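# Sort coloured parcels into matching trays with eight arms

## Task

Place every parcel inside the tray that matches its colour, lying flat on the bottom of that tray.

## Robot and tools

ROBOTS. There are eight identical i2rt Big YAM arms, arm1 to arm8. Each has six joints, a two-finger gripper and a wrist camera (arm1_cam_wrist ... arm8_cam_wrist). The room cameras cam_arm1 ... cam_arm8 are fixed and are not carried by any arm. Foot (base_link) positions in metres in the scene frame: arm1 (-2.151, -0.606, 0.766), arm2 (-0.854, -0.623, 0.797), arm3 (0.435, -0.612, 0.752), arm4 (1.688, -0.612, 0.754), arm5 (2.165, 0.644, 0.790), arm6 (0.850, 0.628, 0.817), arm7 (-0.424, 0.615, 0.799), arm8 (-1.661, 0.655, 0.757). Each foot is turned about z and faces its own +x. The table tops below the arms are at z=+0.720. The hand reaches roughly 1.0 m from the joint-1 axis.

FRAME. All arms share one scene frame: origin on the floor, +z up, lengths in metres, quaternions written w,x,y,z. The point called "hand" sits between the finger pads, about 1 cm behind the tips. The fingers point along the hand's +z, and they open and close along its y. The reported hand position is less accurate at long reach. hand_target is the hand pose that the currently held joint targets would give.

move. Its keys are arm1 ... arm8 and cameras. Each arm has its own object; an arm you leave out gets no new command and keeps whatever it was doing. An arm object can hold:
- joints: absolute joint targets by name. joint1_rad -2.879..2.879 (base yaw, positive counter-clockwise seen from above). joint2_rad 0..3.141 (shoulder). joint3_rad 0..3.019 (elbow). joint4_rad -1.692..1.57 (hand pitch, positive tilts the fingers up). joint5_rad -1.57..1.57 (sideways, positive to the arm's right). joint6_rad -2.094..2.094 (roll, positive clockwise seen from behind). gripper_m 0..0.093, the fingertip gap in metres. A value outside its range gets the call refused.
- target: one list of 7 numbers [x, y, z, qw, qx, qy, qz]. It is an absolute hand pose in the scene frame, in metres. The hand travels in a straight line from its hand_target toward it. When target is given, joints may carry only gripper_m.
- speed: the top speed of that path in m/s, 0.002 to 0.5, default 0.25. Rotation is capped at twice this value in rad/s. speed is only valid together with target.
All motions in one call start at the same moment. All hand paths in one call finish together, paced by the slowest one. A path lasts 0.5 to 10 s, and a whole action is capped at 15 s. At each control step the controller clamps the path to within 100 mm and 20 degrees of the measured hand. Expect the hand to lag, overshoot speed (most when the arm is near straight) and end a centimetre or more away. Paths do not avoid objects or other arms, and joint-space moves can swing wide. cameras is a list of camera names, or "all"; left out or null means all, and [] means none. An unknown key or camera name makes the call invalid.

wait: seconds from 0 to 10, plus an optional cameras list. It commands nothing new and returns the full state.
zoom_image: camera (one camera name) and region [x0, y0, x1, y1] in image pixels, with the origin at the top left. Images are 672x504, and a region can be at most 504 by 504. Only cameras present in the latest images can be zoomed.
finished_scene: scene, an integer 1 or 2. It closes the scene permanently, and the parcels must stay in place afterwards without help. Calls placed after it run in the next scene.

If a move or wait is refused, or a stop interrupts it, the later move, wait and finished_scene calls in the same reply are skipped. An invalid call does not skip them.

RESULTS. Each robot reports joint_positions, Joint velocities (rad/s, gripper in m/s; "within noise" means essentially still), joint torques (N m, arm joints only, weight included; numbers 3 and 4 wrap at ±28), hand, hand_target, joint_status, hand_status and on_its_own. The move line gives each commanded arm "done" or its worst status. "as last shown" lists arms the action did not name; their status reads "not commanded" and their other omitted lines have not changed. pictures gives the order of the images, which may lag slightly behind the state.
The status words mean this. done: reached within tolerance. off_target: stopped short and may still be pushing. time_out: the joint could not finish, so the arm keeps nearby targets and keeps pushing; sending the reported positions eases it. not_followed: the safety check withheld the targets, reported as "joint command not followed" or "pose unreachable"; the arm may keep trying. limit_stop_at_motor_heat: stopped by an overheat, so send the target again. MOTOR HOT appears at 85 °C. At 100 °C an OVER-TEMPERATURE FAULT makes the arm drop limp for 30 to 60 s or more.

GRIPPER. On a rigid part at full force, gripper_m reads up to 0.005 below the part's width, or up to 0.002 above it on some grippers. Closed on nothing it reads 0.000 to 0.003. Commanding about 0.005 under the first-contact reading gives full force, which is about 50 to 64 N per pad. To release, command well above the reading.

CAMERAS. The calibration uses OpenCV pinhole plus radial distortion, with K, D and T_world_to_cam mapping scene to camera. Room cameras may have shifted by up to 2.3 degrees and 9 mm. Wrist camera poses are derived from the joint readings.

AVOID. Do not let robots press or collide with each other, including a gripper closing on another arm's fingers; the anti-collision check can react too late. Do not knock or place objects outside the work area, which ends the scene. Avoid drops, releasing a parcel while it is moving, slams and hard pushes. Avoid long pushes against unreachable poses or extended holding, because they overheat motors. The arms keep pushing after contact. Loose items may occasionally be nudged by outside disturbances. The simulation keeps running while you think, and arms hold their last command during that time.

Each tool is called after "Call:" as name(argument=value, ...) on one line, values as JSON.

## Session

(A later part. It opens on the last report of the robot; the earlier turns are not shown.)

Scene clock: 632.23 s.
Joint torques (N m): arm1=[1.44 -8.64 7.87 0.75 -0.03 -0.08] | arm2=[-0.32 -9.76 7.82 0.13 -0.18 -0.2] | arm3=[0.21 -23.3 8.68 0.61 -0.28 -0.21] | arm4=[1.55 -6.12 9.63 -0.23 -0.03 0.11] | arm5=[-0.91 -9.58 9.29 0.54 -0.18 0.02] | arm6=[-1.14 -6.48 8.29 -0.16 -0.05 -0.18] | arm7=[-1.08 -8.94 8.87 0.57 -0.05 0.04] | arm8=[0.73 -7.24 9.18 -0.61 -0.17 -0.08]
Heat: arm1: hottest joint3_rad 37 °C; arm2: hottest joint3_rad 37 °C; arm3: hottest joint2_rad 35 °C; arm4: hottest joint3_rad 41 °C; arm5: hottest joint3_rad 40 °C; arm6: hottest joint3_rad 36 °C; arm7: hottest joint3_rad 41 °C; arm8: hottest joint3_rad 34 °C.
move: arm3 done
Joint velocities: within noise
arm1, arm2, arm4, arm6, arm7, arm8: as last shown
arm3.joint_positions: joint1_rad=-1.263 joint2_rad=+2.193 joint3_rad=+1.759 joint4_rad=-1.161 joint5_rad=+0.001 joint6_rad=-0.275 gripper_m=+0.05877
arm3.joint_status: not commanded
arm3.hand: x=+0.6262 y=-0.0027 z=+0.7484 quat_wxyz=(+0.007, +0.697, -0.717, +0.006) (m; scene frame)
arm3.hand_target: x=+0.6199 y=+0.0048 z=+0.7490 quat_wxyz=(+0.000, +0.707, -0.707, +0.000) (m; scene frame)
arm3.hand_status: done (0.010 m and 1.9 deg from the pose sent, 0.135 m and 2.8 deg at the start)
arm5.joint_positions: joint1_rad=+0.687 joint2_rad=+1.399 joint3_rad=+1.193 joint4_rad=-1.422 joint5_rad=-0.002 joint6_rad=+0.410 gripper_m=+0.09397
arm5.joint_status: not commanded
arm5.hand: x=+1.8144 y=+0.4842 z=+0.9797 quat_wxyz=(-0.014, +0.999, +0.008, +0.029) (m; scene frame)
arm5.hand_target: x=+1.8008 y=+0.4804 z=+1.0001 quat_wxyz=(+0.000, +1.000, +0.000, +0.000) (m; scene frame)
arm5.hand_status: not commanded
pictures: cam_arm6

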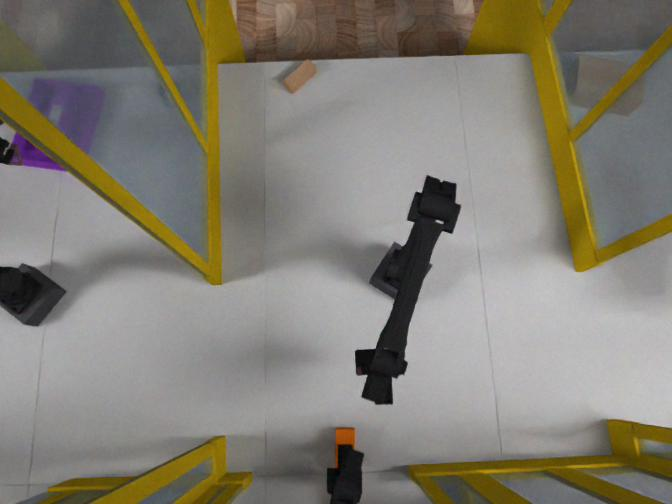

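Call:
move(arm3={"joints":{"gripper_m":0.085}}, cameras=[])

Call:
move(arm3={"target":[0.62,-0.005,0.95,0,0.7071,-0.7071,0],"speed":0.35}, cameras=[])

Call:
move(arm3={"target":[0.55,-0.28,1.0,0,0.7071,-0.7071,0],"speed":0.4}, arm6={"target":[0.624,0.0,0.90,0,0.7071,0.7071,0],"speed":0.35}, cameras=["arm6_cam_wrist"])

Scene clock: 640.00 s.
Joint torques (N m): arm1=[1.85 -8.82 7.95 0.68 -0.01 -0.08] | arm2=[-0.32 -9.76 7.82 0.13 -0.18 -0.21] | arm3=[0.26 -22.95 8.8 0.58 -0.27 -0.22] | arm4=[1.55 -6.12 9.63 -0.23 -0.03 0.11] | arm5=[-1.08 -9.82 9.14 0.46 -0.17 0.04] | arm6=[-1.14 -6.42 8.29 -0.17 -0.05 -0.17] | arm7=[-1.08 -8.88 8.91 0.58 -0.06 0.03] | arm8=[1.14 -7.36 9.13 -0.55 -0.19 -0.08]
Heat: arm1: hottest joint3_rad 37 °C; arm2: hottest joint3_rad 37 °C; arm3: hottest joint2_rad 35 °C; arm4: hottest joint3_rad 41 °C; arm5: hottest joint3_rad 41 °C; arm6: hottest joint3_rad 36 °C; arm7: hottest joint3_rad 41 °C; arm8: hottest joint3_rad 34 °C.
move: arm3 done
Joint velocities: within noise
arm1, arm2, arm4, arm5, arm6, arm8: as last shown
arm3.joint_positions: joint1_rad=-1.263 joint2_rad=+2.193 joint3_rad=+1.759 joint4_rad=-1.161 joint5_rad=+0.000 joint6_rad=-0.275 gripper_m=+0.08487
arm3.joint_status: all done
arm3.hand: x=+0.6261 y=-0.0027 z=+0.7484 quat_wxyz=(+0.007, +0.697, -0.717, +0.006) (m; scene frame)
arm3.hand_target: x=+0.6199 y=+0.0048 z=+0.7490 quat_wxyz=(+0.000, +0.707, -0.707, +0.000) (m; scene frame)
arm3.hand_status: not commanded
arm7.joint_positions: joint1_rad=+2.160 joint2_rad=+1.366 joint3_rad=+1.195 joint4_rad=-1.403 joint5_rad=+0.001 joint6_rad=+0.141 gripper_m=+0.08494
arm7.joint_status: not commanded
arm7.hand: x=-0.4033 y=+1.0006 z=+1.0047 quat_wxyz=(+0.000, +0.636, -0.772, +0.000) (m; scene frame)
arm7.hand_target: x=-0.4000 y=+0.9999 z=+1.0001 quat_wxyz=(+0.000, +0.636, -0.772, +0.000) (m; scene frame)
arm7.hand_status: not commanded
pictures: none
No camera images: "cameras" was empty.

Scene clock: 641.70 s.
Joint torques (N m): arm1=[1.61 -8.88 7.82 0.76 -0.05 -0.06] | arm2=[-0.32 -9.76 7.82 0.13 -0.17 -0.2] | arm3=[-0.15 -21.6 14.2 -0.35 -0.28 -0.22] | arm4=[1.55 -6.12 9.63 -0.23 -0.04 0.11] | arm5=[-1.61 -9.47 9.18 0.54 -0.21 0.02] | arm6=[-1.26 -6.48 8.29 -0.14 -0.05 -0.17] | arm7=[-1.08 -8.88 8.83 0.54 -0.05 0.03] | arm8=[1.08 -7.41 9.14 -0.54 -0.18 -0.11]
Heat: arm1: hottest joint3_rad 37 °C; arm2: hottest joint3_rad 37 °C; arm3: hottest joint2_rad 35 °C; arm4: hottest joint3_rad 41 °C; arm5: hottest joint3_rad 41 °C; arm6: hottest joint3_rad 36 °C; arm7: hottest joint3_rad 41 °C; arm8: hottest joint3_rad 34 °C.
move: arm3 off_target
Joint velocities: within noise
arm1, arm4, arm5, arm7: as last shown
arm2.joint_positions: joint1_rad=-1.385 joint2_rad=+1.222 joint3_rad=+1.060 joint4_rad=-1.400 joint5_rad=+0.004 joint6_rad=-0.467 gripper_m=+0.08493
arm2.joint_status: not commanded
arm2.hand: x=-0.6996 y=-0.3254 z=+0.9999 quat_wxyz=(-0.005, +0.704, -0.710, +0.000) (m; scene frame)
arm2.hand_target: x=-0.7000 y=-0.3299 z=+1.0000 quat_wxyz=(+0.000, +0.707, -0.707, +0.000) (m; scene frame)
arm2.hand_status: not commanded
arm3.joint_positions: joint1_rad=-1.263 joint2_rad=+2.035 joint3_rad=+1.990 joint4_rad=-1.572 joint5_rad=+0.000 joint6_rad=-0.281 gripper_m=+0.08497
arm3.joint_status: not commanded
arm3.hand: x=+0.6204 y=-0.0190 z=+0.9323 quat_wxyz=(+0.016, +0.699, -0.715, +0.011) (m; scene frame)
arm3.hand_target: x=+0.6197 y=-0.0060 z=+0.9500 quat_wxyz=(-0.001, +0.707, -0.707, +0.000) (m; scene frame)
arm3.hand_status: off_target (0.023 m and 2.6 deg from the pose sent, 0.202 m and 1.9 deg at the start; pose on its path clipped on 14 of 51 steps)
arm6.joint_positions: joint1_rad=-1.298 joint2_rad=+1.206 joint3_rad=+0.981 joint4_rad=-1.354 joint5_rad=+0.002 joint6_rad=-0.344 gripper_m=+0.08488
arm6.joint_status: not commanded
arm6.hand: x=+0.7411 y=+0.3269 z=+0.9947 quat_wxyz=(+0.002, -0.708, -0.707, -0.003) (m; scene frame)
arm6.hand_target: x=+0.7400 y=+0.3299 z=+0.9999 quat_wxyz=(+0.000, -0.707, -0.707, +0.000) (m; scene frame)
arm6.hand_status: not commanded
arm8.joint_positions: joint1_rad=+0.394 joint2_rad=+1.165 joint3_rad=+1.119 joint4_rad=-1.518 joint5_rad=+0.003 joint6_rad=-0.212 gripper_m=+0.08492
arm8.joint_status: not commanded
arm8.hand: x=-1.7289 y=+0.3447 z=+0.9999 quat_wxyz=(-0.001, -0.707, -0.707, +0.004) (m; scene frame)
arm8.hand_target: x=-1.7299 y=+0.3499 z=+1.0000 quat_wxyz=(+0.000, -0.707, -0.707, +0.000) (m; scene frame)
arm8.hand_status: not commanded
pictures: none
No camera images: "cameras" was empty.

Scene clock: 643.83 s.
Joint torques (N m): arm1=[2.08 -8.59 7.84 0.69 -0.05 -0.07] | arm2=[-0.32 -9.76 7.82 0.14 -0.17 -0.21] | arm3=[-1.73 -11.16 9.28 -0.28 -0.28 -0.22] | arm4=[1.55 -6.12 9.63 -0.23 -0.03 0.11] | arm5=[-1.85 -9.58 9.21 0.44 -0.16 0.01] | arm6=[-0.62 -16.26 12.66 -0.2 -0.06 -0.1] | arm7=[-1.03 -9 8.91 0.59 -0.04 0.02] | arm8=[1.38 -7.53 9.16 -0.5 -0.17 -0.11]
Heat: arm1: hottest joint3_rad 37 °C; arm2: hottest joint3_rad 37 °C; arm3: hottest joint2_rad 35 °C; arm4: hottest joint3_rad 41 °C; arm5: hottest joint3_rad 41 °C; arm6: hottest joint3_rad 36 °C; arm7: hottest joint3_rad 41 °C; arm8: hottest joint3_rad 34 °C.
move: arm3 done; arm6 off_target
Joint velocities: within noise
arm1, arm2, arm5, arm7, arm8: as last shown
arm3.joint_positions: joint1_rad=-1.281 joint2_rad=+1.277 joint3_rad=+1.211 joint4_rad=-1.512 joint5_rad=+0.000 joint6_rad=-0.318 gripper_m=+0.08497
arm3.joint_status: not commanded
arm3.hand: x=+0.5467 y=-0.2749 z=+0.9960 quat_wxyz=(-0.001, +0.706, -0.708, +0.002) (m; scene frame)
arm3.hand_target: x=+0.5499 y=-0.2800 z=+1.0000 quat_wxyz=(+0.000, +0.707, -0.707, +0.000) (m; scene frame)
arm3.hand_status: done (0.007 m and 0.2 deg from the pose sent, 0.279 m and 2.5 deg at the start)
arm4.joint_positions: joint1_rad=+1.823 joint2_rad=+1.159 joint3_rad=+1.124 joint4_rad=-1.529 joint5_rad=+0.012 joint6_rad=-0.359 gripper_m=+0.08491
arm4.joint_status: not commanded
arm4.hand: x=+1.3966 y=-0.4935 z=+1.0014 quat_wxyz=(-0.002, +1.000, -0.004, -0.007) (m; scene frame)
arm4.hand_target: x=+1.4001 y=-0.4998 z=+0.9999 quat_wxyz=(+0.000, +1.000, +0.000, +0.000) (m; scene frame)
arm4.hand_status: not commanded
arm6.joint_positions: joint1_rad=-1.298 joint2_rad=+2.159 joint3_rad=+1.919 joint4_rad=-1.362 joint5_rad=+0.002 joint6_rad=-0.344 gripper_m=+0.08488
arm6.joint_status: not commanded
arm6.hand: x=+0.6290 y=+0.0154 z=+0.8883 quat_wxyz=(+0.008, -0.707, -0.707, -0.014) (m; scene frame)
arm6.hand_target: x=+0.6242 y=+0.0009 z=+0.9002 quat_wxyz=(+0.000, -0.707, -0.707, +0.000) (m; scene frame)
arm6.hand_status: off_target (0.020 m and 1.8 deg from the pose sent, 0.360 m and 0.5 deg at the start)
pictures: arm6_cam_wrist
camera_calibration:
arm6_cam_wrist: T_world_to_cam=[[-0.999981, -0.00575323, -0.00236828, 0.62973], [-0.0060244, 0.800311, 0.599554, -0.53525], [-0.00155401, 0.599557, -0.80033, 0.826984], [0, 0, 0, 1]] pos_world=[0.627779, -0.0638346, 0.984263]

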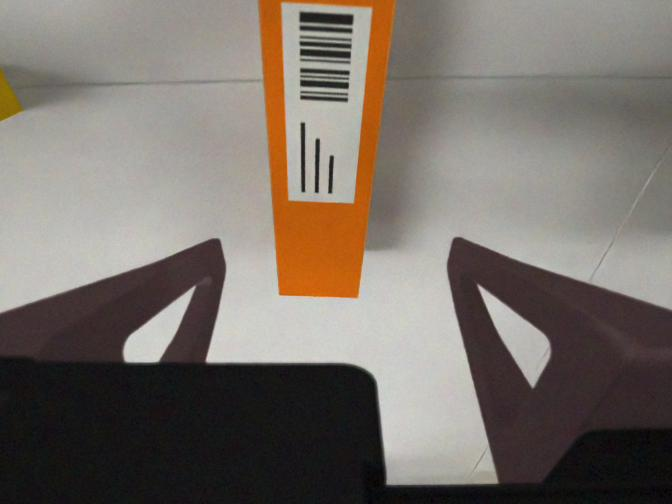

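Call:
move(arm6={"target":[0.637,-0.008,0.746,0,0.7071,0.7071,0],"speed":0.2}, cameras=[])

Call:
move(arm6={"joints":{"gripper_m":0.045}}, cameras=[])

Call:
move(arm6={"target":[0.637,0.02,0.91,0,0.7071,0.7071,0],"speed":0.3}, cameras=[])

Call:
move(arm6={"target":[0.74,0.26,0.94,0,0.7071,0.7071,0],"speed":0.35}, cameras=[])

Call:
move(arm6={"joints":{"joint1_rad":0.25}}, cameras=["cam_arm6","arm6_cam_wrist"])

Scene clock: 657.87 s.
Joint torques (N m): arm1=[2.14 -8.59 7.83 0.68 -0.04 -0.07] | arm2=[-0.32 -9.76 7.82 0.13 -0.18 -0.21] | arm3=[-1.79 -11.16 9.28 -0.27 -0.27 -0.22] | arm4=[1.55 -6.18 9.63 -0.23 -0.04 0.11] | arm5=[-1.96 -9.64 9.26 0.62 -0.17 0.03] | arm6=[0.09 -17.9 8.21 0.5 -0.03 -0.02] | arm7=[-0.91 -8.88 8.85 0.54 -0.04 0.02] | arm8=[1.08 -7.18 9.14 -0.55 -0.19 -0.11]
Heat: arm1: hottest joint3_rad 37 °C; arm2: hottest joint3_rad 37 °C; arm3: hottest joint2_rad 34 °C; arm4: hottest joint3_rad 41 °C; arm5: hottest joint3_rad 41 °C; arm6: hottest joint3_rad 38 °C; arm7: hottest joint3_rad 41 °C; arm8: hottest joint3_rad 34 °C.
move: arm6 done
Joint velocities: within noise
arm1, arm2, arm3, arm4, arm5, arm7, arm8: as last shown
arm3.joint_positions: joint1_rad=-1.281 joint2_rad=+1.277 joint3_rad=+1.211 joint4_rad=-1.512 joint5_rad=+0.000 joint6_rad=-0.319 gripper_m=+0.08497
arm3.hand: x=+0.5467 y=-0.2749 z=+0.9960 quat_wxyz=(-0.001, +0.707, -0.708, +0.002) (m; scene frame)
arm6.joint_positions: joint1_rad=-1.285 joint2_rad=+2.335 joint3_rad=+1.837 joint4_rad=-1.090 joint5_rad=+0.001 joint6_rad=-0.330 gripper_m=+0.08489
arm6.joint_status: not commanded
arm6.hand: x=+0.6333 y=+0.0008 z=+0.7454 quat_wxyz=(+0.004, -0.708, -0.706, -0.008) (m; scene frame)
arm6.hand_target: x=+0.6371 y=-0.0078 z=+0.7461 quat_wxyz=(+0.000, -0.707, -0.707, +0.000) (m; scene frame)
arm6.hand_status: done (0.010 m and 1.0 deg from the pose sent, 0.144 m and 1.8 deg at the start)
pictures: none
No camera images: "cameras" was empty.

Scene clock: 658.43 s.
Joint torques (N m): arm1=[1.67 -8.94 7.94 0.73 -0.06 -0.05] | arm2=[-0.32 -9.76 7.82 0.13 -0.18 -0.2] | arm3=[-1.79 -11.22 9.28 -0.27 -0.28 -0.21] | arm4=[1.55 -6.12 9.63 -0.23 -0.04 0.11] | arm5=[-1.55 -9.76 9.25 0.53 -0.19 0.04] | arm6=[0.15 -17.49 8.28 0.49 -0.03 -0.02] | arm7=[-0.97 -8.94 8.87 0.59 -0.04 0.04] | arm8=[1.26 -7.65 9.2 -0.58 -0.18 -0.11]
Heat: arm1: hottest joint3_rad 37 °C; arm2: hottest joint3_rad 37 °C; arm3: hottest joint2_rad 34 °C; arm4: hottest joint3_rad 41 °C; arm5: hottest joint3_rad 41 °C; arm6: hottest joint3_rad 38 °C; arm7: hottest joint3_rad 41 °C; arm8: hottest joint3_rad 34 °C.
move: arm6 off_target
Joint velocities: within noise
arm1.joint_positions: joint1_rad=-1.531 joint2_rad=+1.372 joint3_rad=+1.289 joint4_rad=-1.489 joint5_rad=+0.010 joint6_rad=-0.232 gripper_m=+0.08489
arm1.joint_status: not commanded
arm1.hand: x=-2.3017 y=-0.9681 z=+1.0067 quat_wxyz=(+0.000, -0.759, -0.651, +0.004) (m; scene frame)
arm1.hand_target: x=-2.3000 y=-0.9699 z=+1.0000 quat_wxyz=(+0.000, -0.755, -0.656, +0.000) (m; scene frame)
arm1.hand_status: not commanded
arm2, arm3, arm4, arm5, arm7, arm8: as last shown
arm6.joint_positions: joint1_rad=-1.285 joint2_rad=+2.335 joint3_rad=+1.837 joint4_rad=-1.090 joint5_rad=+0.001 joint6_rad=-0.330 gripper_m=+0.05974
arm6.joint_status: gripper_m off_target (ended at +0.05977, target +0.04500)
arm6.hand: x=+0.6333 y=+0.0008 z=+0.7454 quat_wxyz=(+0.004, -0.708, -0.706, -0.008) (m; scene frame)
arm6.hand_target: x=+0.6371 y=-0.0078 z=+0.7461 quat_wxyz=(+0.000, -0.707, -0.707, +0.000) (m; scene frame)
arm6.hand_status: not commanded
pictures: none
No camera images: "cameras" was empty.

Scene clock: 659.80 s.
Joint torques (N m): arm1=[1.73 -8.47 7.84 0.68 -0.04 -0.09] | arm2=[-0.32 -9.76 7.82 0.13 -0.18 -0.2] | arm3=[-1.79 -11.16 9.25 -0.28 -0.27 -0.22] | arm4=[1.55 -6.12 9.63 -0.23 -0.03 0.11] | arm5=[-1.32 -9.52 9.31 0.57 -0.19 0.06] | arm6=[-0.97 -17.08 11.66 -0.27 -0.01 -0.16] | arm7=[-1.03 -9 8.87 0.53 -0.04 0.03] | arm8=[1.2 -7.59 9.21 -0.55 -0.19 -0.1]
Heat: arm1: hottest joint3_rad 37 °C; arm2: hottest joint3_rad 37 °C; arm3: hottest joint2_rad 34 °C; arm4: hottest joint3_rad 41 °C; arm5: hottest joint3_rad 42 °C; arm6: hottest joint3_rad 38 °C; arm7: hottest joint3_rad 41 °C; arm8: hottest joint3_rad 34 °C.
move: arm6 off_target
Joint velocities: within noise
arm1, arm2, arm3, arm4, arm5, arm7, arm8: as last shown
arm6.joint_positions: joint1_rad=-1.285 joint2_rad=+2.106 joint3_rad=+1.829 joint4_rad=-1.337 joint5_rad=+0.001 joint6_rad=-0.330 gripper_m=+0.05975
arm6.joint_status: not commanded
arm6.hand: x=+0.6443 y=+0.0327 z=+0.8886 quat_wxyz=(+0.010, -0.708, -0.706, -0.019) (m; scene frame)
arm6.hand_target: x=+0.6373 y=+0.0209 z=+0.9101 quat_wxyz=(+0.000, -0.707, -0.707, +0.000) (m; scene frame)
arm6.hand_status: off_target (0.026 m and 2.5 deg from the pose sent, 0.166 m and 1.0 deg at the start; pose on its path clipped on 4 of 41 steps)
pictures: none
No camera images: "cameras" was empty.

Scene clock: 661.47 s.
Joint torques (N m): arm1=[1.55 -8.53 7.88 0.66 -0.05 -0.07] | arm2=[-0.32 -9.82 7.82 0.13 -0.17 -0.2] | arm3=[-1.79 -11.16 9.29 -0.27 -0.27 -0.22] | arm4=[1.55 -6.12 9.65 -0.23 -0.04 0.11] | arm5=[-1.49 -9.17 9.28 0.59 -0.17 0.02] | arm6=[0.26 -9.41 7.77 0.47 0.02 -0.01] | arm7=[-1.03 -8.94 8.88 0.54 -0.05 0.03] | arm8=[1.08 -7.36 9.14 -0.59 -0.2 -0.11]
Heat: arm1: hottest joint3_rad 37 °C; arm2: hottest joint3_rad 37 °C; arm3: hottest joint2_rad 34 °C; arm4: hottest joint3_rad 41 °C; arm5: hottest joint3_rad 42 °C; arm6: hottest joint3_rad 38 °C; arm7: hottest joint3_rad 41 °C; arm8: hottest joint3_rad 34 °C.
move: arm6 done
Joint velocities: within noise
arm1, arm2, arm3, arm4, arm5, arm7, arm8: as last shown
arm6.joint_positions: joint1_rad=-1.254 joint2_rad=+1.440 joint3_rad=+1.023 joint4_rad=-1.188 joint5_rad=-0.001 joint6_rad=-0.300 gripper_m=+0.05975
arm6.joint_status: not commanded
arm6.hand: x=+0.7372 y=+0.2651 z=+0.9314 quat_wxyz=(+0.008, -0.707, -0.707, -0.015) (m; scene frame)
arm6.hand_target: x=+0.7400 y=+0.2601 z=+0.9399 quat_wxyz=(+0.000, -0.707, -0.707, +0.000) (m; scene frame)
arm6.hand_status: done (0.010 m and 2.0 deg from the pose sent, 0.252 m and 2.5 deg at the start)
pictures: none
No camera images: "cameras" was empty.

Scene clock: 663.33 s.
Joint torques (N m): arm1=[1.85 -8.53 7.88 0.76 -0.05 -0.08] | arm2=[-0.32 -9.82 7.8 0.13 -0.17 -0.21] | arm3=[-1.79 -11.28 9.29 -0.28 -0.27 -0.22] | arm4=[1.55 -6.12 9.63 -0.21 -0.03 0.11] | arm5=[-1.44 -9.47 9.35 0.57 -0.17 0.05] | arm6=[-0.15 -9.35 7.8 0.24 0.06 -0.02] | arm7=[-0.97 -8.94 8.94 0.54 -0.04 0.03] | arm8=[0.97 -7.41 9.09 -0.57 -0.18 -0.09]
Heat: arm1: hottest joint3_rad 37 °C; arm2: hottest joint3_rad 37 °C; arm3: hottest joint3_rad 34 °C; arm4: hottest joint3_rad 41 °C; arm5: hottest joint3_rad 42 °C; arm6: hottest joint3_rad 38 °C; arm7: hottest joint3_rad 41 °C; arm8: hottest joint3_rad 34 °C.
move: arm6 done
Joint velocities: within noise
arm1, arm2, arm3, arm4, arm7, arm8: as last shown
arm3.hand_target: x=+0.5498 y=-0.2800 z=+1.0000 quat_wxyz=(+0.000, +0.707, -0.707, +0.000) (m; scene frame)
arm5.joint_positions: joint1_rad=+0.687 joint2_rad=+1.399 joint3_rad=+1.193 joint4_rad=-1.422 joint5_rad=-0.002 joint6_rad=+0.410 gripper_m=+0.09397
arm5.joint_status: not commanded
arm5.hand: x=+1.8144 y=+0.4842 z=+0.9797 quat_wxyz=(-0.014, +0.999, +0.008, +0.029) (m; scene frame)
arm5.hand_target: x=+1.8008 y=+0.4804 z=+1.0001 quat_wxyz=(+0.000, +1.000, +0.000, +0.000) (m; scene frame)
arm5.hand_status: not commanded
arm6.joint_positions: joint1_rad=+0.244 joint2_rad=+1.440 joint3_rad=+1.023 joint4_rad=-1.181 joint5_rad=-0.002 joint6_rad=-0.298 gripper_m=+0.05986
arm6.joint_status: all done
arm6.hand: x=+1.2060 y=+0.4886 z=+0.9313 quat_wxyz=(+0.013, -0.038, -0.999, -0.005) (m; scene frame)
arm6.hand_target: x=+1.2088 y=+0.4897 z=+0.9398 quat_wxyz=(+0.000, -0.039, -0.999, +0.000) (m; scene frame)
arm6.hand_status: not commanded
pictures: arm6_cam_wrist, cam_arm6
camera_calibration:
arm6_cam_wrist: T_world_to_cam=[[-0.0685832, -0.99764, -0.00340449, 0.571819], [-0.801016, 0.0530314, 0.596289, 0.390654], [-0.594701, 0.0436225, -0.802763, 1.56778], [0, 0, 0, 1]] pos_world=[1.2845, 0.481362, 1.02756]

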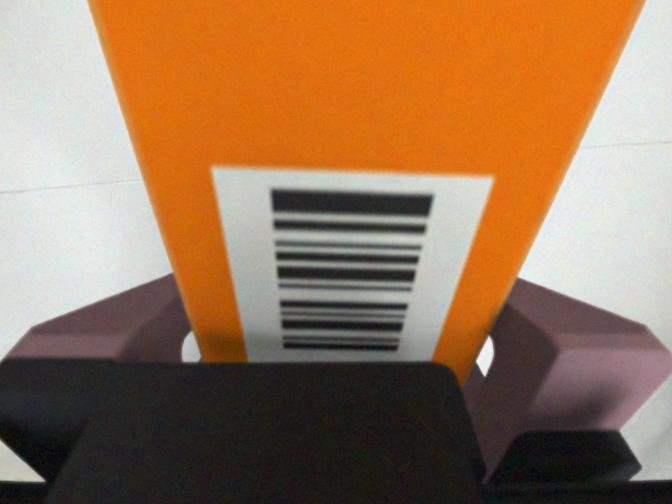

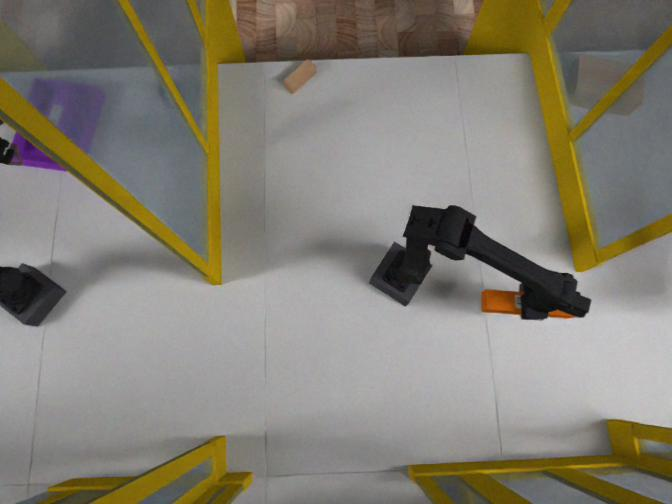

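Call:
move(arm6={"target":[1.525,0.37,0.90,0,0,1,0],"speed":0.35}, cameras=[])

Call:
move(arm6={"target":[1.525,0.37,0.75,0,0,1,0],"speed":0.15}, cameras=["cam_arm5"])

Scene clock: 671.73 s.
Joint torques (N m): arm1=[1.73 -8.76 7.83 0.62 -0.04 -0.06] | arm2=[-0.32 -9.76 7.82 0.13 -0.17 -0.2] | arm3=[-1.85 -11.22 9.26 -0.27 -0.27 -0.21] | arm4=[1.55 -6.12 9.65 -0.23 -0.04 0.11] | arm5=[-1.14 -9.76 9.17 0.55 -0.19 0.03] | arm6=[0.15 -18.32 13.23 -0.23 0.08 -0.18] | arm7=[-0.79 -8.82 8.87 0.57 -0.04 0.05] | arm8=[1.32 -7.41 9.1 -0.57 -0.17 -0.11]
Heat: arm1: hottest joint3_rad 36 °C; arm2: hottest joint3_rad 37 °C; arm3: hottest joint2_rad 33 °C; arm4: hottest joint3_rad 41 °C; arm5: hottest joint3_rad 42 °C; arm6: hottest joint3_rad 37 °C; arm7: hottest joint3_rad 41 °C; arm8: hottest joint3_rad 34 °C.
move: arm6 off_target
Joint velocities: within noise
arm1, arm2, arm3, arm4, arm5, arm8: as last shown
arm6.joint_positions: joint1_rad=+0.244 joint2_rad=+2.355 joint3_rad=+2.256 joint4_rad=-1.511 joint5_rad=-0.002 joint6_rad=-0.356 gripper_m=+0.05987
arm6.joint_status: not commanded
arm6.hand: x=+1.5095 y=+0.3698 z=+0.8844 quat_wxyz=(+0.018, -0.009, -1.000, -0.008) (m; scene frame)
arm6.hand_target: x=+1.5241 y=+0.3705 z=+0.9003 quat_wxyz=(-0.001, +0.000, -1.000, +0.000) (m; scene frame)
arm6.hand_status: off_target (0.022 m and 2.4 deg from the pose sent, 0.342 m and 4.6 deg at the start)
arm7.joint_positions: joint1_rad=+2.160 joint2_rad=+1.366 joint3_rad=+1.195 joint4_rad=-1.403 joint5_rad=+0.001 joint6_rad=+0.141 gripper_m=+0.08494
arm7.joint_status: not commanded
arm7.hand: x=-0.4033 y=+1.0006 z=+1.0047 quat_wxyz=(+0.000, +0.636, -0.772, +0.000) (m; scene frame)
arm7.hand_target: x=-0.4000 y=+0.9999 z=+1.0001 quat_wxyz=(+0.000, +0.636, -0.772, +0.000) (m; scene frame)
arm7.hand_status: not commanded
pictures: none
No camera images: "cameras" was empty.

Scene clock: 673.37 s.
Joint torques (N m): arm1=[1.79 -9 7.8 0.73 -0.03 -0.07] | arm2=[-0.32 -9.76 7.8 0.13 -0.18 -0.2] | arm3=[-1.73 -11.16 9.32 -0.24 -0.26 -0.21] | arm4=[1.61 -6.18 9.63 -0.23 -0.03 0.11] | arm5=[-1.32 -9.76 9.18 0.55 -0.17 0.05] | arm6=[0.09 -19.14 8.44 0.55 0.08 -0.17] | arm7=[-1.03 -9 8.87 0.55 -0.05 0.03] | arm8=[1.32 -7.3 9.16 -0.64 -0.18 -0.09]
Heat: arm1: hottest joint3_rad 36 °C; arm2: hottest joint3_rad 37 °C; arm3: hottest joint2_rad 33 °C; arm4: hottest joint3_rad 41 °C; arm5: hottest joint3_rad 42 °C; arm6: hottest joint3_rad 37 °C; arm7: hottest joint3_rad 41 °C; arm8: hottest joint3_rad 34 °C.
move: arm6 done
Joint velocities: arm1=[within noise] | arm2=[0.015 -0.005 -0.002 -0.012 0.022 0.154 0.001] | arm3=[within noise] | arm4=[within noise] | arm5=[within noise] | arm6=[within noise] | arm7=[within noise] | arm8=[within noise]
arm1, arm3, arm4, arm5, arm7: as last shown
arm2.joint_positions: joint1_rad=-1.385 joint2_rad=+1.222 joint3_rad=+1.060 joint4_rad=-1.400 joint5_rad=+0.004 joint6_rad=-0.467 gripper_m=+0.08493
arm2.joint_status: not commanded
arm2.hand: x=-0.6996 y=-0.3254 z=+0.9999 quat_wxyz=(-0.005, +0.704, -0.710, +0.000) (m; scene frame)
arm2.hand_target: x=-0.7000 y=-0.3299 z=+1.0000 quat_wxyz=(+0.000, +0.707, -0.707, +0.000) (m; scene frame)
arm2.hand_status: not commanded
arm6.joint_positions: joint1_rad=+0.244 joint2_rad=+2.480 joint3_rad=+2.129 joint4_rad=-1.237 joint5_rad=-0.002 joint6_rad=-0.356 gripper_m=+0.05987
arm6.joint_status: not commanded
arm6.hand: x=+1.5176 y=+0.3666 z=+0.7491 quat_wxyz=(+0.008, -0.009, -1.000, -0.004) (m; scene frame)
arm6.hand_target: x=+1.5249 y=+0.3701 z=+0.7502 quat_wxyz=(+0.000, +0.000, -1.000, +0.000) (m; scene frame)
arm6.hand_status: done (0.008 m and 1.4 deg from the pose sent, 0.135 m and 2.5 deg at the start)
arm8.joint_positions: joint1_rad=+0.394 joint2_rad=+1.165 joint3_rad=+1.119 joint4_rad=-1.518 joint5_rad=+0.003 joint6_rad=-0.212 gripper_m=+0.08492
arm8.joint_status: not commanded
arm8.hand: x=-1.7289 y=+0.3447 z=+0.9999 quat_wxyz=(-0.001, -0.707, -0.707, +0.004) (m; scene frame)
arm8.hand_target: x=-1.7299 y=+0.3499 z=+1.0000 quat_wxyz=(+0.000, -0.707, -0.707, +0.000) (m; scene frame)
arm8.hand_status: not commanded
pictures: cam_arm5

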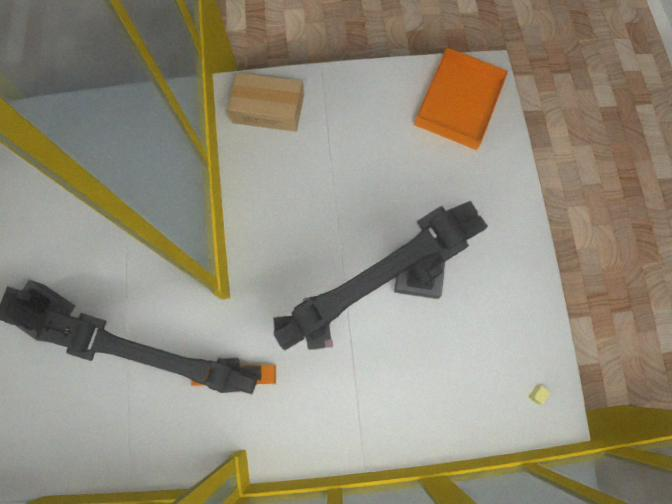

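Call:
move(arm6={"joints":{"gripper_m":0.085}}, cameras=[])

Call:
move(arm6={"target":[1.515,0.37,0.95,0,0,1,0],"speed":0.35}, cameras=[])

Call:
move(arm6={"target":[1.22,0.48,1.0,0,0,1,0],"speed":0.4}, arm5={"target":[1.53,0.366,0.89,0,1,0,0],"speed":0.35}, cameras=["arm5_cam_wrist"])

Scene clock: 680.50 s.
Joint torques (N m): arm1=[1.44 -8.88 7.86 0.66 -0.05 -0.07] | arm2=[-0.32 -9.76 7.82 0.13 -0.17 -0.2] | arm3=[-1.79 -11.16 9.28 -0.27 -0.27 -0.22] | arm4=[1.55 -6.12 9.63 -0.23 -0.04 0.11] | arm5=[-1.14 -9.11 9.24 0.53 -0.2 0.02] | arm6=[0.15 -19.31 8.47 0.57 0.08 -0.17] | arm7=[-1.08 -9 8.91 0.57 -0.04 0.04] | arm8=[1.14 -7.24 9.18 -0.59 -0.18 -0.11]
Heat: arm1: hottest joint3_rad 36 °C; arm2: hottest joint3_rad 37 °C; arm3: hottest joint2_rad 33 °C; arm4: hottest joint3_rad 41 °C; arm5: hottest joint3_rad 42 °C; arm6: hottest joint3_rad 36 °C; arm7: hottest joint3_rad 41 °C; arm8: hottest joint3_rad 34 °C.
move: arm6 done
Joint velocities: within noise
arm1, arm2, arm5, arm7, arm8: as last shown
arm3.joint_positions: joint1_rad=-1.281 joint2_rad=+1.277 joint3_rad=+1.211 joint4_rad=-1.512 joint5_rad=+0.000 joint6_rad=-0.319 gripper_m=+0.08497
arm3.joint_status: not commanded
arm3.hand: x=+0.5467 y=-0.2749 z=+0.9960 quat_wxyz=(-0.001, +0.707, -0.708, +0.002) (m; scene frame)
arm3.hand_target: x=+0.5498 y=-0.2800 z=+1.0000 quat_wxyz=(+0.000, +0.707, -0.707, +0.000) (m; scene frame)
arm3.hand_status: not commanded
arm4.joint_positions: joint1_rad=+1.823 joint2_rad=+1.159 joint3_rad=+1.124 joint4_rad=-1.529 joint5_rad=+0.012 joint6_rad=-0.359 gripper_m=+0.08491
arm4.joint_status: not commanded
arm4.hand: x=+1.3966 y=-0.4935 z=+1.0014 quat_wxyz=(-0.002, +1.000, -0.004, -0.007) (m; scene frame)
arm4.hand_target: x=+1.4001 y=-0.4998 z=+0.9999 quat_wxyz=(+0.000, +1.000, +0.000, +0.000) (m; scene frame)
arm4.hand_status: not commanded
arm6.joint_positions: joint1_rad=+0.244 joint2_rad=+2.480 joint3_rad=+2.129 joint4_rad=-1.237 joint5_rad=-0.002 joint6_rad=-0.356 gripper_m=+0.08478
arm6.joint_status: all done
arm6.hand: x=+1.5175 y=+0.3666 z=+0.7491 quat_wxyz=(+0.008, -0.009, -1.000, -0.004) (m; scene frame)
arm6.hand_target: x=+1.5249 y=+0.3701 z=+0.7502 quat_wxyz=(+0.000, +0.000, -1.000, +0.000) (m; scene frame)
arm6.hand_status: not commanded
pictures: none
No camera images: "cameras" was empty.

Scene clock: 682.27 s.
Joint torques (N m): arm1=[1.67 -8.47 7.86 0.76 -0.04 -0.07] | arm2=[-0.38 -9.76 7.82 0.13 -0.17 -0.2] | arm3=[-1.96 -11.28 9.25 -0.27 -0.28 -0.21] | arm4=[1.55 -6.12 9.63 -0.23 -0.03 0.11] | arm5=[-1.44 -9.58 9.33 0.53 -0.22 0.01] | arm6=[-0.32 -18.43 13.18 -0.23 0.07 -0.18] | arm7=[-0.91 -8.82 8.92 0.51 -0.06 0.04] | arm8=[1.14 -7.47 9.17 -0.53 -0.2 -0.11]
Heat: arm1: hottest joint3_rad 36 °C; arm2: hottest joint3_rad 37 °C; arm3: hottest joint3_rad 33 °C; arm4: hottest joint3_rad 41 °C; arm5: hottest joint3_rad 42 °C; arm6: hottest joint3_rad 37 °C; arm7: hottest joint3_rad 41 °C; arm8: hottest joint3_rad 34 °C.
move: arm6 off_target
Joint velocities: within noise
arm1, arm2, arm3, arm4, arm5, arm7, arm8: as last shown
arm6.joint_positions: joint1_rad=+0.244 joint2_rad=+2.316 joint3_rad=+2.312 joint4_rad=-1.607 joint5_rad=-0.002 joint6_rad=-0.361 gripper_m=+0.08487
arm6.joint_status: not commanded
arm6.hand: x=+1.5025 y=+0.3724 z=+0.9326 quat_wxyz=(+0.019, -0.006, -1.000, -0.008) (m; scene frame)
arm6.hand_target: x=+1.5140 y=+0.3704 z=+0.9502 quat_wxyz=(-0.001, +0.000, -1.000, +0.000) (m; scene frame)
arm6.hand_status: off_target (0.022 m and 2.4 deg from the pose sent, 0.201 m and 1.4 deg at the start; pose on its path clipped on 13 of 53 steps)
pictures: none
No camera images: "cameras" was empty.

Scene clock: 684.30 s.
Joint torques (N m): arm1=[1.55 -8.76 7.87 0.68 -0.04 -0.05] | arm2=[-0.32 -9.76 7.82 0.13 -0.18 -0.2] | arm3=[-1.73 -11.16 9.26 -0.29 -0.27 -0.21] | arm4=[1.55 -6.12 9.63 -0.23 -0.03 0.11] | arm5=[-1.26 -20.19 9.96 0.14 -0.2 -0.05] | arm6=[-1.03 -9.29 8.23 0.53 0.06 -0.18] | arm7=[-1.03 -8.94 8.87 0.57 -0.04 0.03] | arm8=[1.26 -7.53 9.2 -0.61 -0.19 -0.1]
Heat: arm1: hottest joint3_rad 36 °C; arm2: hottest joint3_rad 37 °C; arm3: hottest joint3_rad 33 °C; arm4: hottest joint3_rad 41 °C; arm5: hottest joint3_rad 42 °C; arm6: hottest joint3_rad 36 °C; arm7: hottest joint3_rad 41 °C; arm8: hottest joint3_rad 34 °C.
move: arm5 off_target; arm6 done
Joint velocities: within noise
arm1.joint_positions: joint1_rad=-1.531 joint2_rad=+1.372 joint3_rad=+1.289 joint4_rad=-1.489 joint5_rad=+0.010 joint6_rad=-0.232 gripper_m=+0.08489
arm1.joint_status: not commanded
arm1.hand: x=-2.3017 y=-0.9681 z=+1.0067 quat_wxyz=(+0.000, -0.759, -0.651, +0.004) (m; scene frame)
arm1.hand_target: x=-2.3000 y=-0.9699 z=+1.0000 quat_wxyz=(+0.000, -0.755, -0.656, +0.000) (m; scene frame)
arm1.hand_status: not commanded
arm2, arm3, arm4, arm7, arm8: as last shown
arm5.joint_positions: joint1_rad=+0.680 joint2_rad=+2.235 joint3_rad=+2.094 joint4_rad=-1.459 joint5_rad=-0.002 joint6_rad=+0.410 gripper_m=+0.09397
arm5.joint_status: not commanded
arm5.hand: x=+1.5436 y=+0.3673 z=+0.8732 quat_wxyz=(-0.008, +1.000, +0.004, +0.016) (m; scene frame)
arm5.hand_target: x=+1.5308 y=+0.3664 z=+0.8902 quat_wxyz=(+0.000, +1.000, +0.000, +0.000) (m; scene frame)
arm5.hand_status: off_target (0.022 m and 2.1 deg from the pose sent, 0.321 m and 3.7 deg at the start)
arm6.joint_positions: joint1_rad=+0.244 joint2_rad=+1.420 joint3_rad=+1.174 joint4_rad=-1.354 joint5_rad=-0.001 joint6_rad=-0.371 gripper_m=+0.08487
arm6.joint_status: not commanded
arm6.hand: x=+1.2185 y=+0.4837 z=+0.9933 quat_wxyz=(+0.014, -0.001, -1.000, -0.006) (m; scene frame)
arm6.hand_target: x=+1.2200 y=+0.4801 z=+1.0001 quat_wxyz=(+0.000, +0.000, -1.000, +0.000) (m; scene frame)
arm6.hand_status: done (0.008 m and 1.7 deg from the pose sent, 0.310 m and 2.4 deg at the start)
pictures: arm5_cam_wrist
camera_calibration:
arm5_cam_wrist: T_world_to_cam=[[0.00192976, 0.999757, 0.0219435, -0.388278], [0.802208, -0.0146489, 0.596865, -1.74648], [0.597041, 0.0164514, -0.802042, -0.103179], [0, 0, 0, 1]] pos_world=[1.46339, 0.364297, 0.968179]

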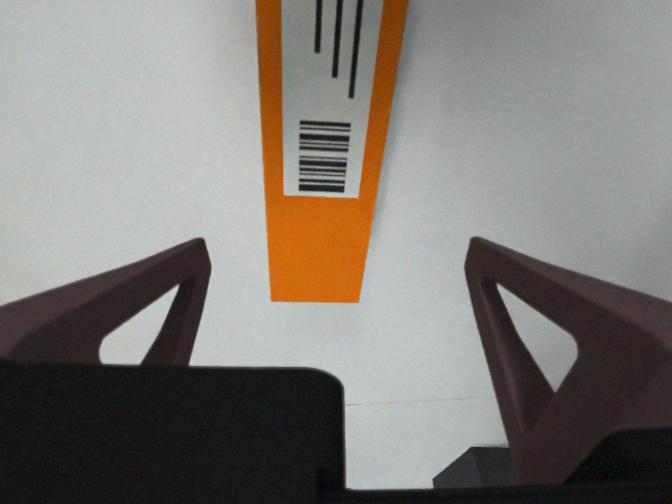

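Call:
move(arm5={"target":[1.515,0.354,0.745,0,1,0,0],"speed":0.2}, cameras=[])

Call:
move(arm5={"joints":{"gripper_m":0.045}}, cameras=[])

Call:
move(arm5={"target":[1.53,0.366,0.91,0,1,0,0],"speed":0.3}, cameras=[])

Call:
move(arm5={"target":[1.80,0.49,0.96,0,1,0,0],"speed":0.35}, cameras=[])

Call:
move(arm5={"joints":{"joint1_rad":-1.683}}, cameras=["cam_arm5","arm5_cam_wrist"])

Scene clock: 694.13 s.
Joint torques (N m): arm1=[1.67 -8.76 7.84 0.72 -0.05 -0.06] | arm2=[-0.32 -9.76 7.82 0.13 -0.17 -0.2] | arm3=[-1.9 -11.16 9.26 -0.27 -0.27 -0.22] | arm4=[1.55 -6.12 9.65 -0.21 -0.04 0.11] | arm5=[-0.67 -19.72 7.79 0.69 0 0] | arm6=[-1.08 -9.29 8.25 0.51 0.06 -0.18] | arm7=[-1.14 -8.76 8.85 0.51 -0.04 0.04] | arm8=[1.26 -7.41 9.14 -0.57 -0.16 -0.11]
Heat: arm1: hottest joint3_rad 36 °C; arm2: hottest joint3_rad 37 °C; arm3: hottest joint3_rad 33 °C; arm4: hottest joint3_rad 41 °C; arm5: hottest joint3_rad 41 °C; arm6: hottest joint3_rad 36 °C; arm7: hottest joint3_rad 41 °C; arm8: hottest joint3_rad 34 °C.
move: arm5 done
Joint velocities: within noise
arm1, arm2, arm3, arm4, arm6, arm7, arm8: as last shown
arm5.joint_positions: joint1_rad=+0.677 joint2_rad=+2.394 joint3_rad=+2.052 joint4_rad=-1.237 joint5_rad=-0.006 joint6_rad=+0.413 gripper_m=+0.09397
arm5.joint_status: not commanded
arm5.hand: x=+1.5214 y=+0.3597 z=+0.7503 quat_wxyz=(-0.002, +1.000, +0.001, +0.007) (m; scene frame)
arm5.hand_target: x=+1.5152 y=+0.3541 z=+0.7452 quat_wxyz=(+0.000, +1.000, +0.000, +0.000) (m; scene frame)
arm5.hand_status: done (0.010 m and 0.8 deg from the pose sent, 0.132 m and 2.1 deg at the start)
pictures: none
No camera images: "cameras" was empty.

Scene clock: 694.73 s.
Joint torques (N m): arm1=[1.61 -8.82 7.86 0.72 -0.03 -0.08] | arm2=[-0.32 -9.76 7.82 0.13 -0.18 -0.21] | arm3=[-1.96 -11.11 9.28 -0.27 -0.27 -0.22] | arm4=[1.55 -6.12 9.65 -0.23 -0.03 0.11] | arm5=[-0.73 -19.9 7.77 0.72 0.03 0] | arm6=[-1.14 -9.29 8.24 0.54 0.06 -0.18] | arm7=[-0.97 -8.82 8.83 0.54 -0.04 0.03] | arm8=[1.03 -7.53 9.14 -0.59 -0.19 -0.1]
Heat: arm1: hottest joint3_rad 36 °C; arm2: hottest joint3_rad 37 °C; arm3: hottest joint3_rad 33 °C; arm4: hottest joint3_rad 41 °C; arm5: hottest joint3_rad 41 °C; arm6: hottest joint3_rad 36 °C; arm7: hottest joint3_rad 41 °C; arm8: hottest joint3_rad 34 °C.
move: arm5 off_target
Joint velocities: within noise
arm1, arm2, arm3, arm4, arm6, arm7, arm8: as last shown
arm5.joint_positions: joint1_rad=+0.678 joint2_rad=+2.395 joint3_rad=+2.052 joint4_rad=-1.237 joint5_rad=-0.007 joint6_rad=+0.414 gripper_m=+0.05902
arm5.joint_status: gripper_m off_target (ended at +0.05905, target +0.04500)
arm5.hand: x=+1.5220 y=+0.3585 z=+0.7501 quat_wxyz=(-0.001, +1.000, +0.002, +0.007) (m; scene frame)
arm5.hand_target: x=+1.5153 y=+0.3542 z=+0.7452 quat_wxyz=(+0.000, +1.000, +0.000, +0.000) (m; scene frame)
arm5.hand_status: not commanded
pictures: none
No camera images: "cameras" was empty.

Scene clock: 696.27 s.
Joint torques (N m): arm1=[1.49 -8.76 7.87 0.64 -0.04 -0.08] | arm2=[-0.32 -9.76 7.83 0.14 -0.17 -0.21] | arm3=[-1.85 -11.22 9.25 -0.28 -0.27 -0.22] | arm4=[1.55 -6.12 9.63 -0.23 -0.03 0.11] | arm5=[-1.2 -19.9 9.91 -0.18 -0.06 -0.1] | arm6=[-1.14 -9.29 8.25 0.51 0.06 -0.17] | arm7=[-1.08 -9.11 8.88 0.61 -0.03 0.03] | arm8=[1.32 -7.24 9.17 -0.65 -0.19 -0.09]
Heat: arm1: hottest joint3_rad 36 °C; arm2: hottest joint3_rad 37 °C; arm3: hottest joint3_rad 33 °C; arm4: hottest joint3_rad 41 °C; arm5: hottest joint3_rad 41 °C; arm6: hottest joint3_rad 36 °C; arm7: hottest joint3_rad 41 °C; arm8: hottest joint3_rad 34 °C.
move: arm5 off_target
Joint velocities: within noise
arm1, arm2, arm3, arm4, arm6, arm7, arm8: as last shown
arm5.joint_positions: joint1_rad=+0.678 joint2_rad=+2.232 joint3_rad=+2.138 joint4_rad=-1.508 joint5_rad=-0.005 joint6_rad=+0.414 gripper_m=+0.05902
arm5.joint_status: not commanded
arm5.hand: x=+1.5422 y=+0.3672 z=+0.8924 quat_wxyz=(-0.007, +1.000, +0.002, +0.017) (m; scene frame)
arm5.hand_target: x=+1.5307 y=+0.3664 z=+0.9101 quat_wxyz=(+0.000, +1.000, +0.000, +0.000) (m; scene frame)
arm5.hand_status: off_target (0.021 m and 2.1 deg from the pose sent, 0.160 m and 0.9 deg at the start; pose on its path clipped on 7 of 46 steps)
pictures: none
No camera images: "cameras" was empty.

Scene clock: 698.03 s.
Joint torques (N m): arm1=[1.44 -8.47 7.88 0.79 -0.03 -0.08] | arm2=[-0.32 -9.76 7.82 0.13 -0.18 -0.21] | arm3=[-1.79 -11.22 9.26 -0.29 -0.28 -0.22] | arm4=[1.55 -6.12 9.63 -0.24 -0.04 0.11] | arm5=[-1.26 -9.35 6.78 0.53 -0.04 -0.17] | arm6=[-1.08 -9.29 8.25 0.53 0.06 -0.18] | arm7=[-1.03 -8.88 8.91 0.53 -0.05 0.04] | arm8=[1.14 -7.41 9.17 -0.54 -0.19 -0.11]
Heat: arm1: hottest joint3_rad 36 °C; arm2: hottest joint3_rad 37 °C; arm3: hottest joint3_rad 33 °C; arm4: hottest joint3_rad 41 °C; arm5: hottest joint3_rad 40 °C; arm6: hottest joint3_rad 36 °C; arm7: hottest joint3_rad 41 °C; arm8: hottest joint3_rad 34 °C.
move: arm5 done
Joint velocities: within noise
arm1, arm2, arm3, arm4, arm6, arm8: as last shown
arm5.joint_positions: joint1_rad=+0.666 joint2_rad=+1.411 joint3_rad=+1.135 joint4_rad=-1.315 joint5_rad=-0.005 joint6_rad=+0.407 gripper_m=+0.05902
arm5.joint_status: not commanded
arm5.hand: x=+1.8046 y=+0.4886 z=+0.9533 quat_wxyz=(-0.005, +1.000, -0.001, +0.012) (m; scene frame)
arm5.hand_target: x=+1.8001 y=+0.4900 z=+0.9600 quat_wxyz=(+0.000, +1.000, +0.000, +0.000) (m; scene frame)
arm5.hand_status: done (0.008 m and 1.5 deg from the pose sent, 0.293 m and 2.1 deg at the start)
arm7.joint_positions: joint1_rad=+2.160 joint2_rad=+1.366 joint3_rad=+1.195 joint4_rad=-1.403 joint5_rad=+0.001 joint6_rad=+0.141 gripper_m=+0.08494
arm7.joint_status: not commanded
arm7.hand: x=-0.4033 y=+1.0006 z=+1.0047 quat_wxyz=(+0.000, +0.636, -0.772, +0.000) (m; scene frame)
arm7.hand_target: x=-0.4000 y=+0.9999 z=+1.0001 quat_wxyz=(+0.000, +0.636, -0.772, +0.000) (m; scene frame)
arm7.hand_status: not commanded
pictures: none
No camera images: "cameras" was empty.

Scene clock: 700.23 s.
Joint torques (N m): arm1=[1.73 -9 7.82 0.77 -0.03 -0.06] | arm2=[-0.32 -9.76 7.82 0.13 -0.17 -0.2] | arm3=[-1.79 -11.16 9.28 -0.24 -0.26 -0.22] | arm4=[1.55 -6.12 9.63 -0.23 -0.04 0.11] | arm5=[-1.08 -9.29 6.9 0.42 -0.14 -0.17] | arm6=[-1.08 -9.29 8.24 0.5 0.06 -0.18] | arm7=[-1.03 -8.94 8.9 0.54 -0.04 0.03] | arm8=[1.03 -7.65 9.11 -0.53 -0.16 -0.1]
Heat: arm1: hottest joint3_rad 36 °C; arm2: hottest joint3_rad 37 °C; arm3: hottest joint3_rad 33 °C; arm4: hottest joint3_rad 41 °C; arm5: hottest joint3_rad 40 °C; arm6: hottest joint3_rad 36 °C; arm7: hottest joint3_rad 41 °C; arm8: hottest joint3_rad 34 °C.
move: arm5 done
Joint velocities: within noise
arm1, arm3, arm4, arm6, arm7: as last shown
arm2.joint_positions: joint1_rad=-1.385 joint2_rad=+1.222 joint3_rad=+1.060 joint4_rad=-1.400 joint5_rad=+0.004 joint6_rad=-0.467 gripper_m=+0.08493
arm2.joint_status: not commanded
arm2.hand: x=-0.6996 y=-0.3254 z=+0.9999 quat_wxyz=(-0.005, +0.704, -0.710, +0.000) (m; scene frame)
arm2.hand_target: x=-0.7000 y=-0.3299 z=+1.0000 quat_wxyz=(+0.000, +0.707, -0.707, +0.000) (m; scene frame)
arm2.hand_status: not commanded
arm5.joint_positions: joint1_rad=-1.681 joint2_rad=+1.411 joint3_rad=+1.135 joint4_rad=-1.308 joint5_rad=-0.003 joint6_rad=+0.405 gripper_m=+0.05901
arm5.joint_status: all done
arm5.hand: x=+2.3065 y=+1.0092 z=+0.9583 quat_wxyz=(+0.003, +0.387, -0.922, +0.002) (m; scene frame)
arm5.hand_target: x=+2.3078 y=+1.0108 z=+0.9651 quat_wxyz=(-0.003, +0.390, -0.921, -0.005) (m; scene frame)
arm5.hand_status: not commanded
arm8.joint_positions: joint1_rad=+0.394 joint2_rad=+1.165 joint3_rad=+1.119 joint4_rad=-1.518 joint5_rad=+0.003 joint6_rad=-0.212 gripper_m=+0.08492
arm8.joint_status: not commanded
arm8.hand: x=-1.7289 y=+0.3447 z=+0.9999 quat_wxyz=(-0.001, -0.707, -0.707, +0.004) (m; scene frame)
arm8.hand_target: x=-1.7299 y=+0.3499 z=+1.0000 quat_wxyz=(+0.000, -0.707, -0.707, +0.000) (m; scene frame)
arm8.hand_status: not commanded
pictures: arm5_cam_wrist, cam_arm5
camera_calibration:
arm5_cam_wrist: T_world_to_cam=[[0.705638, -0.708546, 0.00614266, -0.917339], [-0.581566, -0.574184, 0.576276, 1.37624], [-0.404791, -0.410215, -0.817232, 2.25489], [0, 0, 0, 1]] pos_world=[2.36044, 1.06523, 1.05531]

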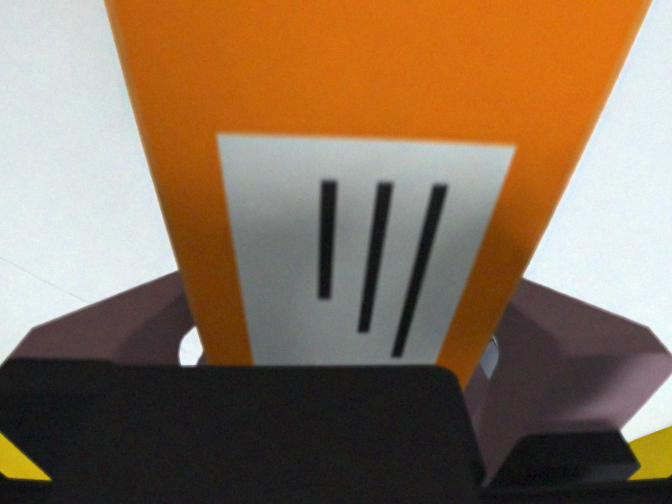

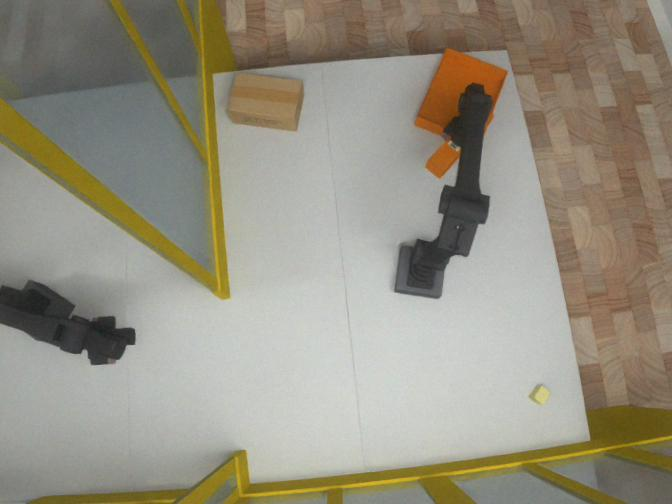

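Call:
move(arm5={"target":[2.418,1.292,0.91,0,0.5,-0.866,0],"speed":0.3}, cameras=["cam_arm5"])

Call:
zoom_image(camera="cam_arm5", region=[390, 30, 540, 180])

Scene clock: 709.17 s.
Joint torques (N m): arm1=[1.79 -8.53 7.84 0.65 -0.04 -0.09] | arm2=[-0.32 -9.76 7.82 0.13 -0.17 -0.2] | arm3=[-1.79 -11.28 9.26 -0.28 -0.27 -0.21] | arm4=[1.55 -6.12 9.63 -0.23 -0.03 0.11] | arm5=[-0.79 -19.37 10.19 -0.23 -0.06 -0.11] | arm6=[-1.08 -9.29 8.24 0.51 0.06 -0.18] | arm7=[-0.97 -8.88 8.9 0.54 -0.05 0.02] | arm8=[1.26 -7.3 9.13 -0.64 -0.18 -0.1]
Heat: arm1: hottest joint3_rad 36 °C; arm2: hottest joint3_rad 37 °C; arm3: hottest joint3_rad 33 °C; arm4: hottest joint3_rad 41 °C; arm5: hottest joint3_rad 40 °C; arm6: hottest joint3_rad 35 °C; arm7: hottest joint3_rad 41 °C; arm8: hottest joint3_rad 34 °C.
move: arm5 off_target
Joint velocities: within noise
arm1, arm2, arm6, arm7, arm8: as last shown
arm3.joint_positions: joint1_rad=-1.281 joint2_rad=+1.277 joint3_rad=+1.211 joint4_rad=-1.512 joint5_rad=+0.000 joint6_rad=-0.319 gripper_m=+0.08497
arm3.joint_status: not commanded
arm3.hand: x=+0.5467 y=-0.2749 z=+0.9960 quat_wxyz=(-0.001, +0.707, -0.708, +0.002) (m; scene frame)
arm3.hand_target: x=+0.5498 y=-0.2800 z=+1.0000 quat_wxyz=(+0.000, +0.707, -0.707, +0.000) (m; scene frame)
arm3.hand_status: not commanded
arm4.joint_positions: joint1_rad=+1.823 joint2_rad=+1.159 joint3_rad=+1.124 joint4_rad=-1.529 joint5_rad=+0.012 joint6_rad=-0.359 gripper_m=+0.08491
arm4.joint_status: not commanded
arm4.hand: x=+1.3966 y=-0.4935 z=+1.0014 quat_wxyz=(-0.002, +1.000, -0.004, -0.007) (m; scene frame)
arm4.hand_target: x=+1.4001 y=-0.4998 z=+0.9999 quat_wxyz=(+0.000, +1.000, +0.000, +0.000) (m; scene frame)
arm4.hand_status: not commanded
arm5.joint_positions: joint1_rad=-1.681 joint2_rad=+2.259 joint3_rad=+2.160 joint4_rad=-1.518 joint5_rad=-0.003 joint6_rad=+0.161 gripper_m=+0.05904
arm5.joint_status: not commanded
arm5.hand: x=+2.4124 y=+1.2804 z=+0.8917 quat_wxyz=(+0.016, +0.496, -0.868, +0.012) (m; scene frame)
arm5.hand_target: x=+2.4176 y=+1.2912 z=+0.9103 quat_wxyz=(-0.001, +0.500, -0.866, +0.000) (m; scene frame)
arm5.hand_status: off_target (0.022 m and 2.3 deg from the pose sent, 0.308 m and 14.5 deg at the start)
pictures: cam_arm5

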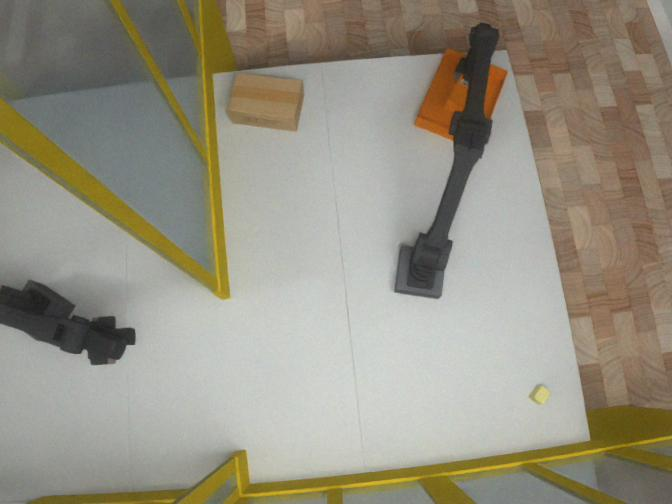

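Scaled by 3.360.

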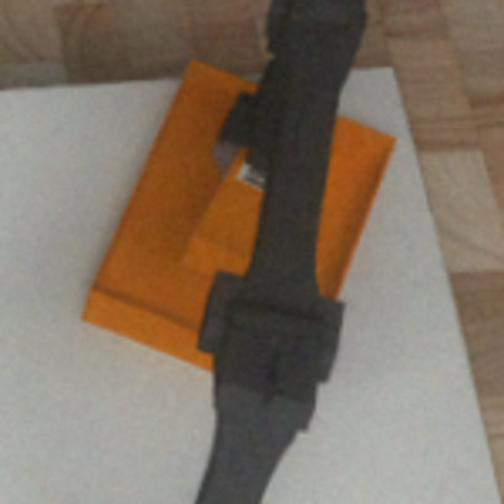

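Call:
move(arm5={"target":[2.42,1.294,0.745,0,0.5,-0.866,0],"speed":0.15}, cameras=["cam_arm5"])

Call:
zoom_image(camera="cam_arm5", region=[390, 30, 540, 180])

Scene clock: 716.27 s.
Joint torques (N m): arm1=[1.61 -8.7 7.86 0.69 -0.03 -0.07] | arm2=[-0.32 -9.76 7.82 0.13 -0.18 -0.2] | arm3=[-1.73 -11.28 9.28 -0.29 -0.27 -0.21] | arm4=[1.55 -6.12 9.63 -0.23 -0.03 0.11] | arm5=[-1.26 -20.07 6.54 0.99 -0.1 -0.14] | arm6=[-1.08 -9.29 8.24 0.54 0.06 -0.18] | arm7=[-1.08 -8.82 8.88 0.51 -0.05 0.04] | arm8=[1.14 -7.36 9.18 -0.59 -0.17 -0.09]
Heat: arm1: hottest joint3_rad 36 °C; arm2: hottest joint3_rad 37 °C; arm3: hottest joint3_rad 33 °C; arm4: hottest joint3_rad 41 °C; arm5: hottest joint3_rad 39 °C; arm6: hottest joint3_rad 35 °C; arm7: hottest joint3_rad 41 °C; arm8: hottest joint3_rad 34 °C.
move: arm5 done
Joint velocities: within noise
arm1, arm2, arm3, arm4, arm6, arm7, arm8: as last shown
arm5.joint_positions: joint1_rad=-1.681 joint2_rad=+2.380 joint3_rad=+2.003 joint4_rad=-1.212 joint5_rad=-0.001 joint6_rad=+0.159 gripper_m=+0.05904
arm5.joint_status: not commanded
arm5.hand: x=+2.4168 y=+1.2905 z=+0.7517 quat_wxyz=(+0.004, +0.497, -0.868, +0.003) (m; scene frame)
arm5.hand_target: x=+2.4199 y=+1.2938 z=+0.7450 quat_wxyz=(+0.000, +0.500, -0.866, +0.000) (m; scene frame)
arm5.hand_status: done (0.008 m and 0.7 deg from the pose sent, 0.147 m and 2.3 deg at the start)
pictures: cam_arm5

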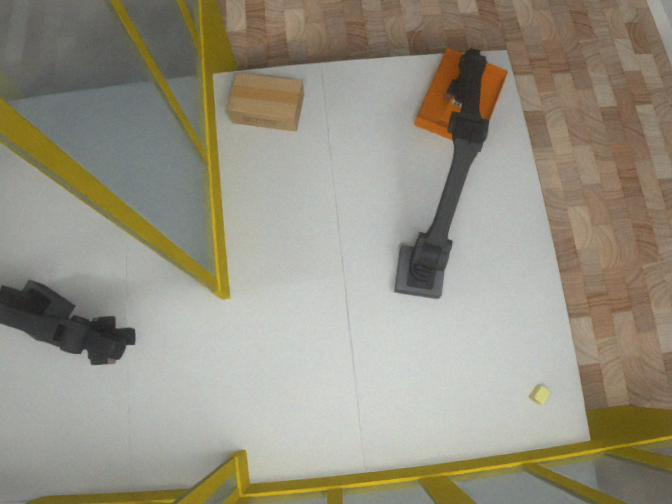

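Scaled by 3.360.

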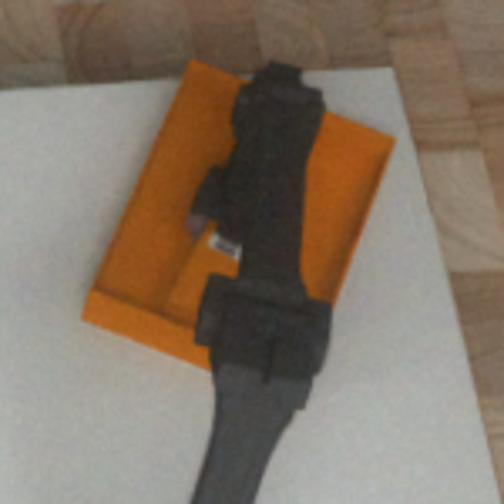

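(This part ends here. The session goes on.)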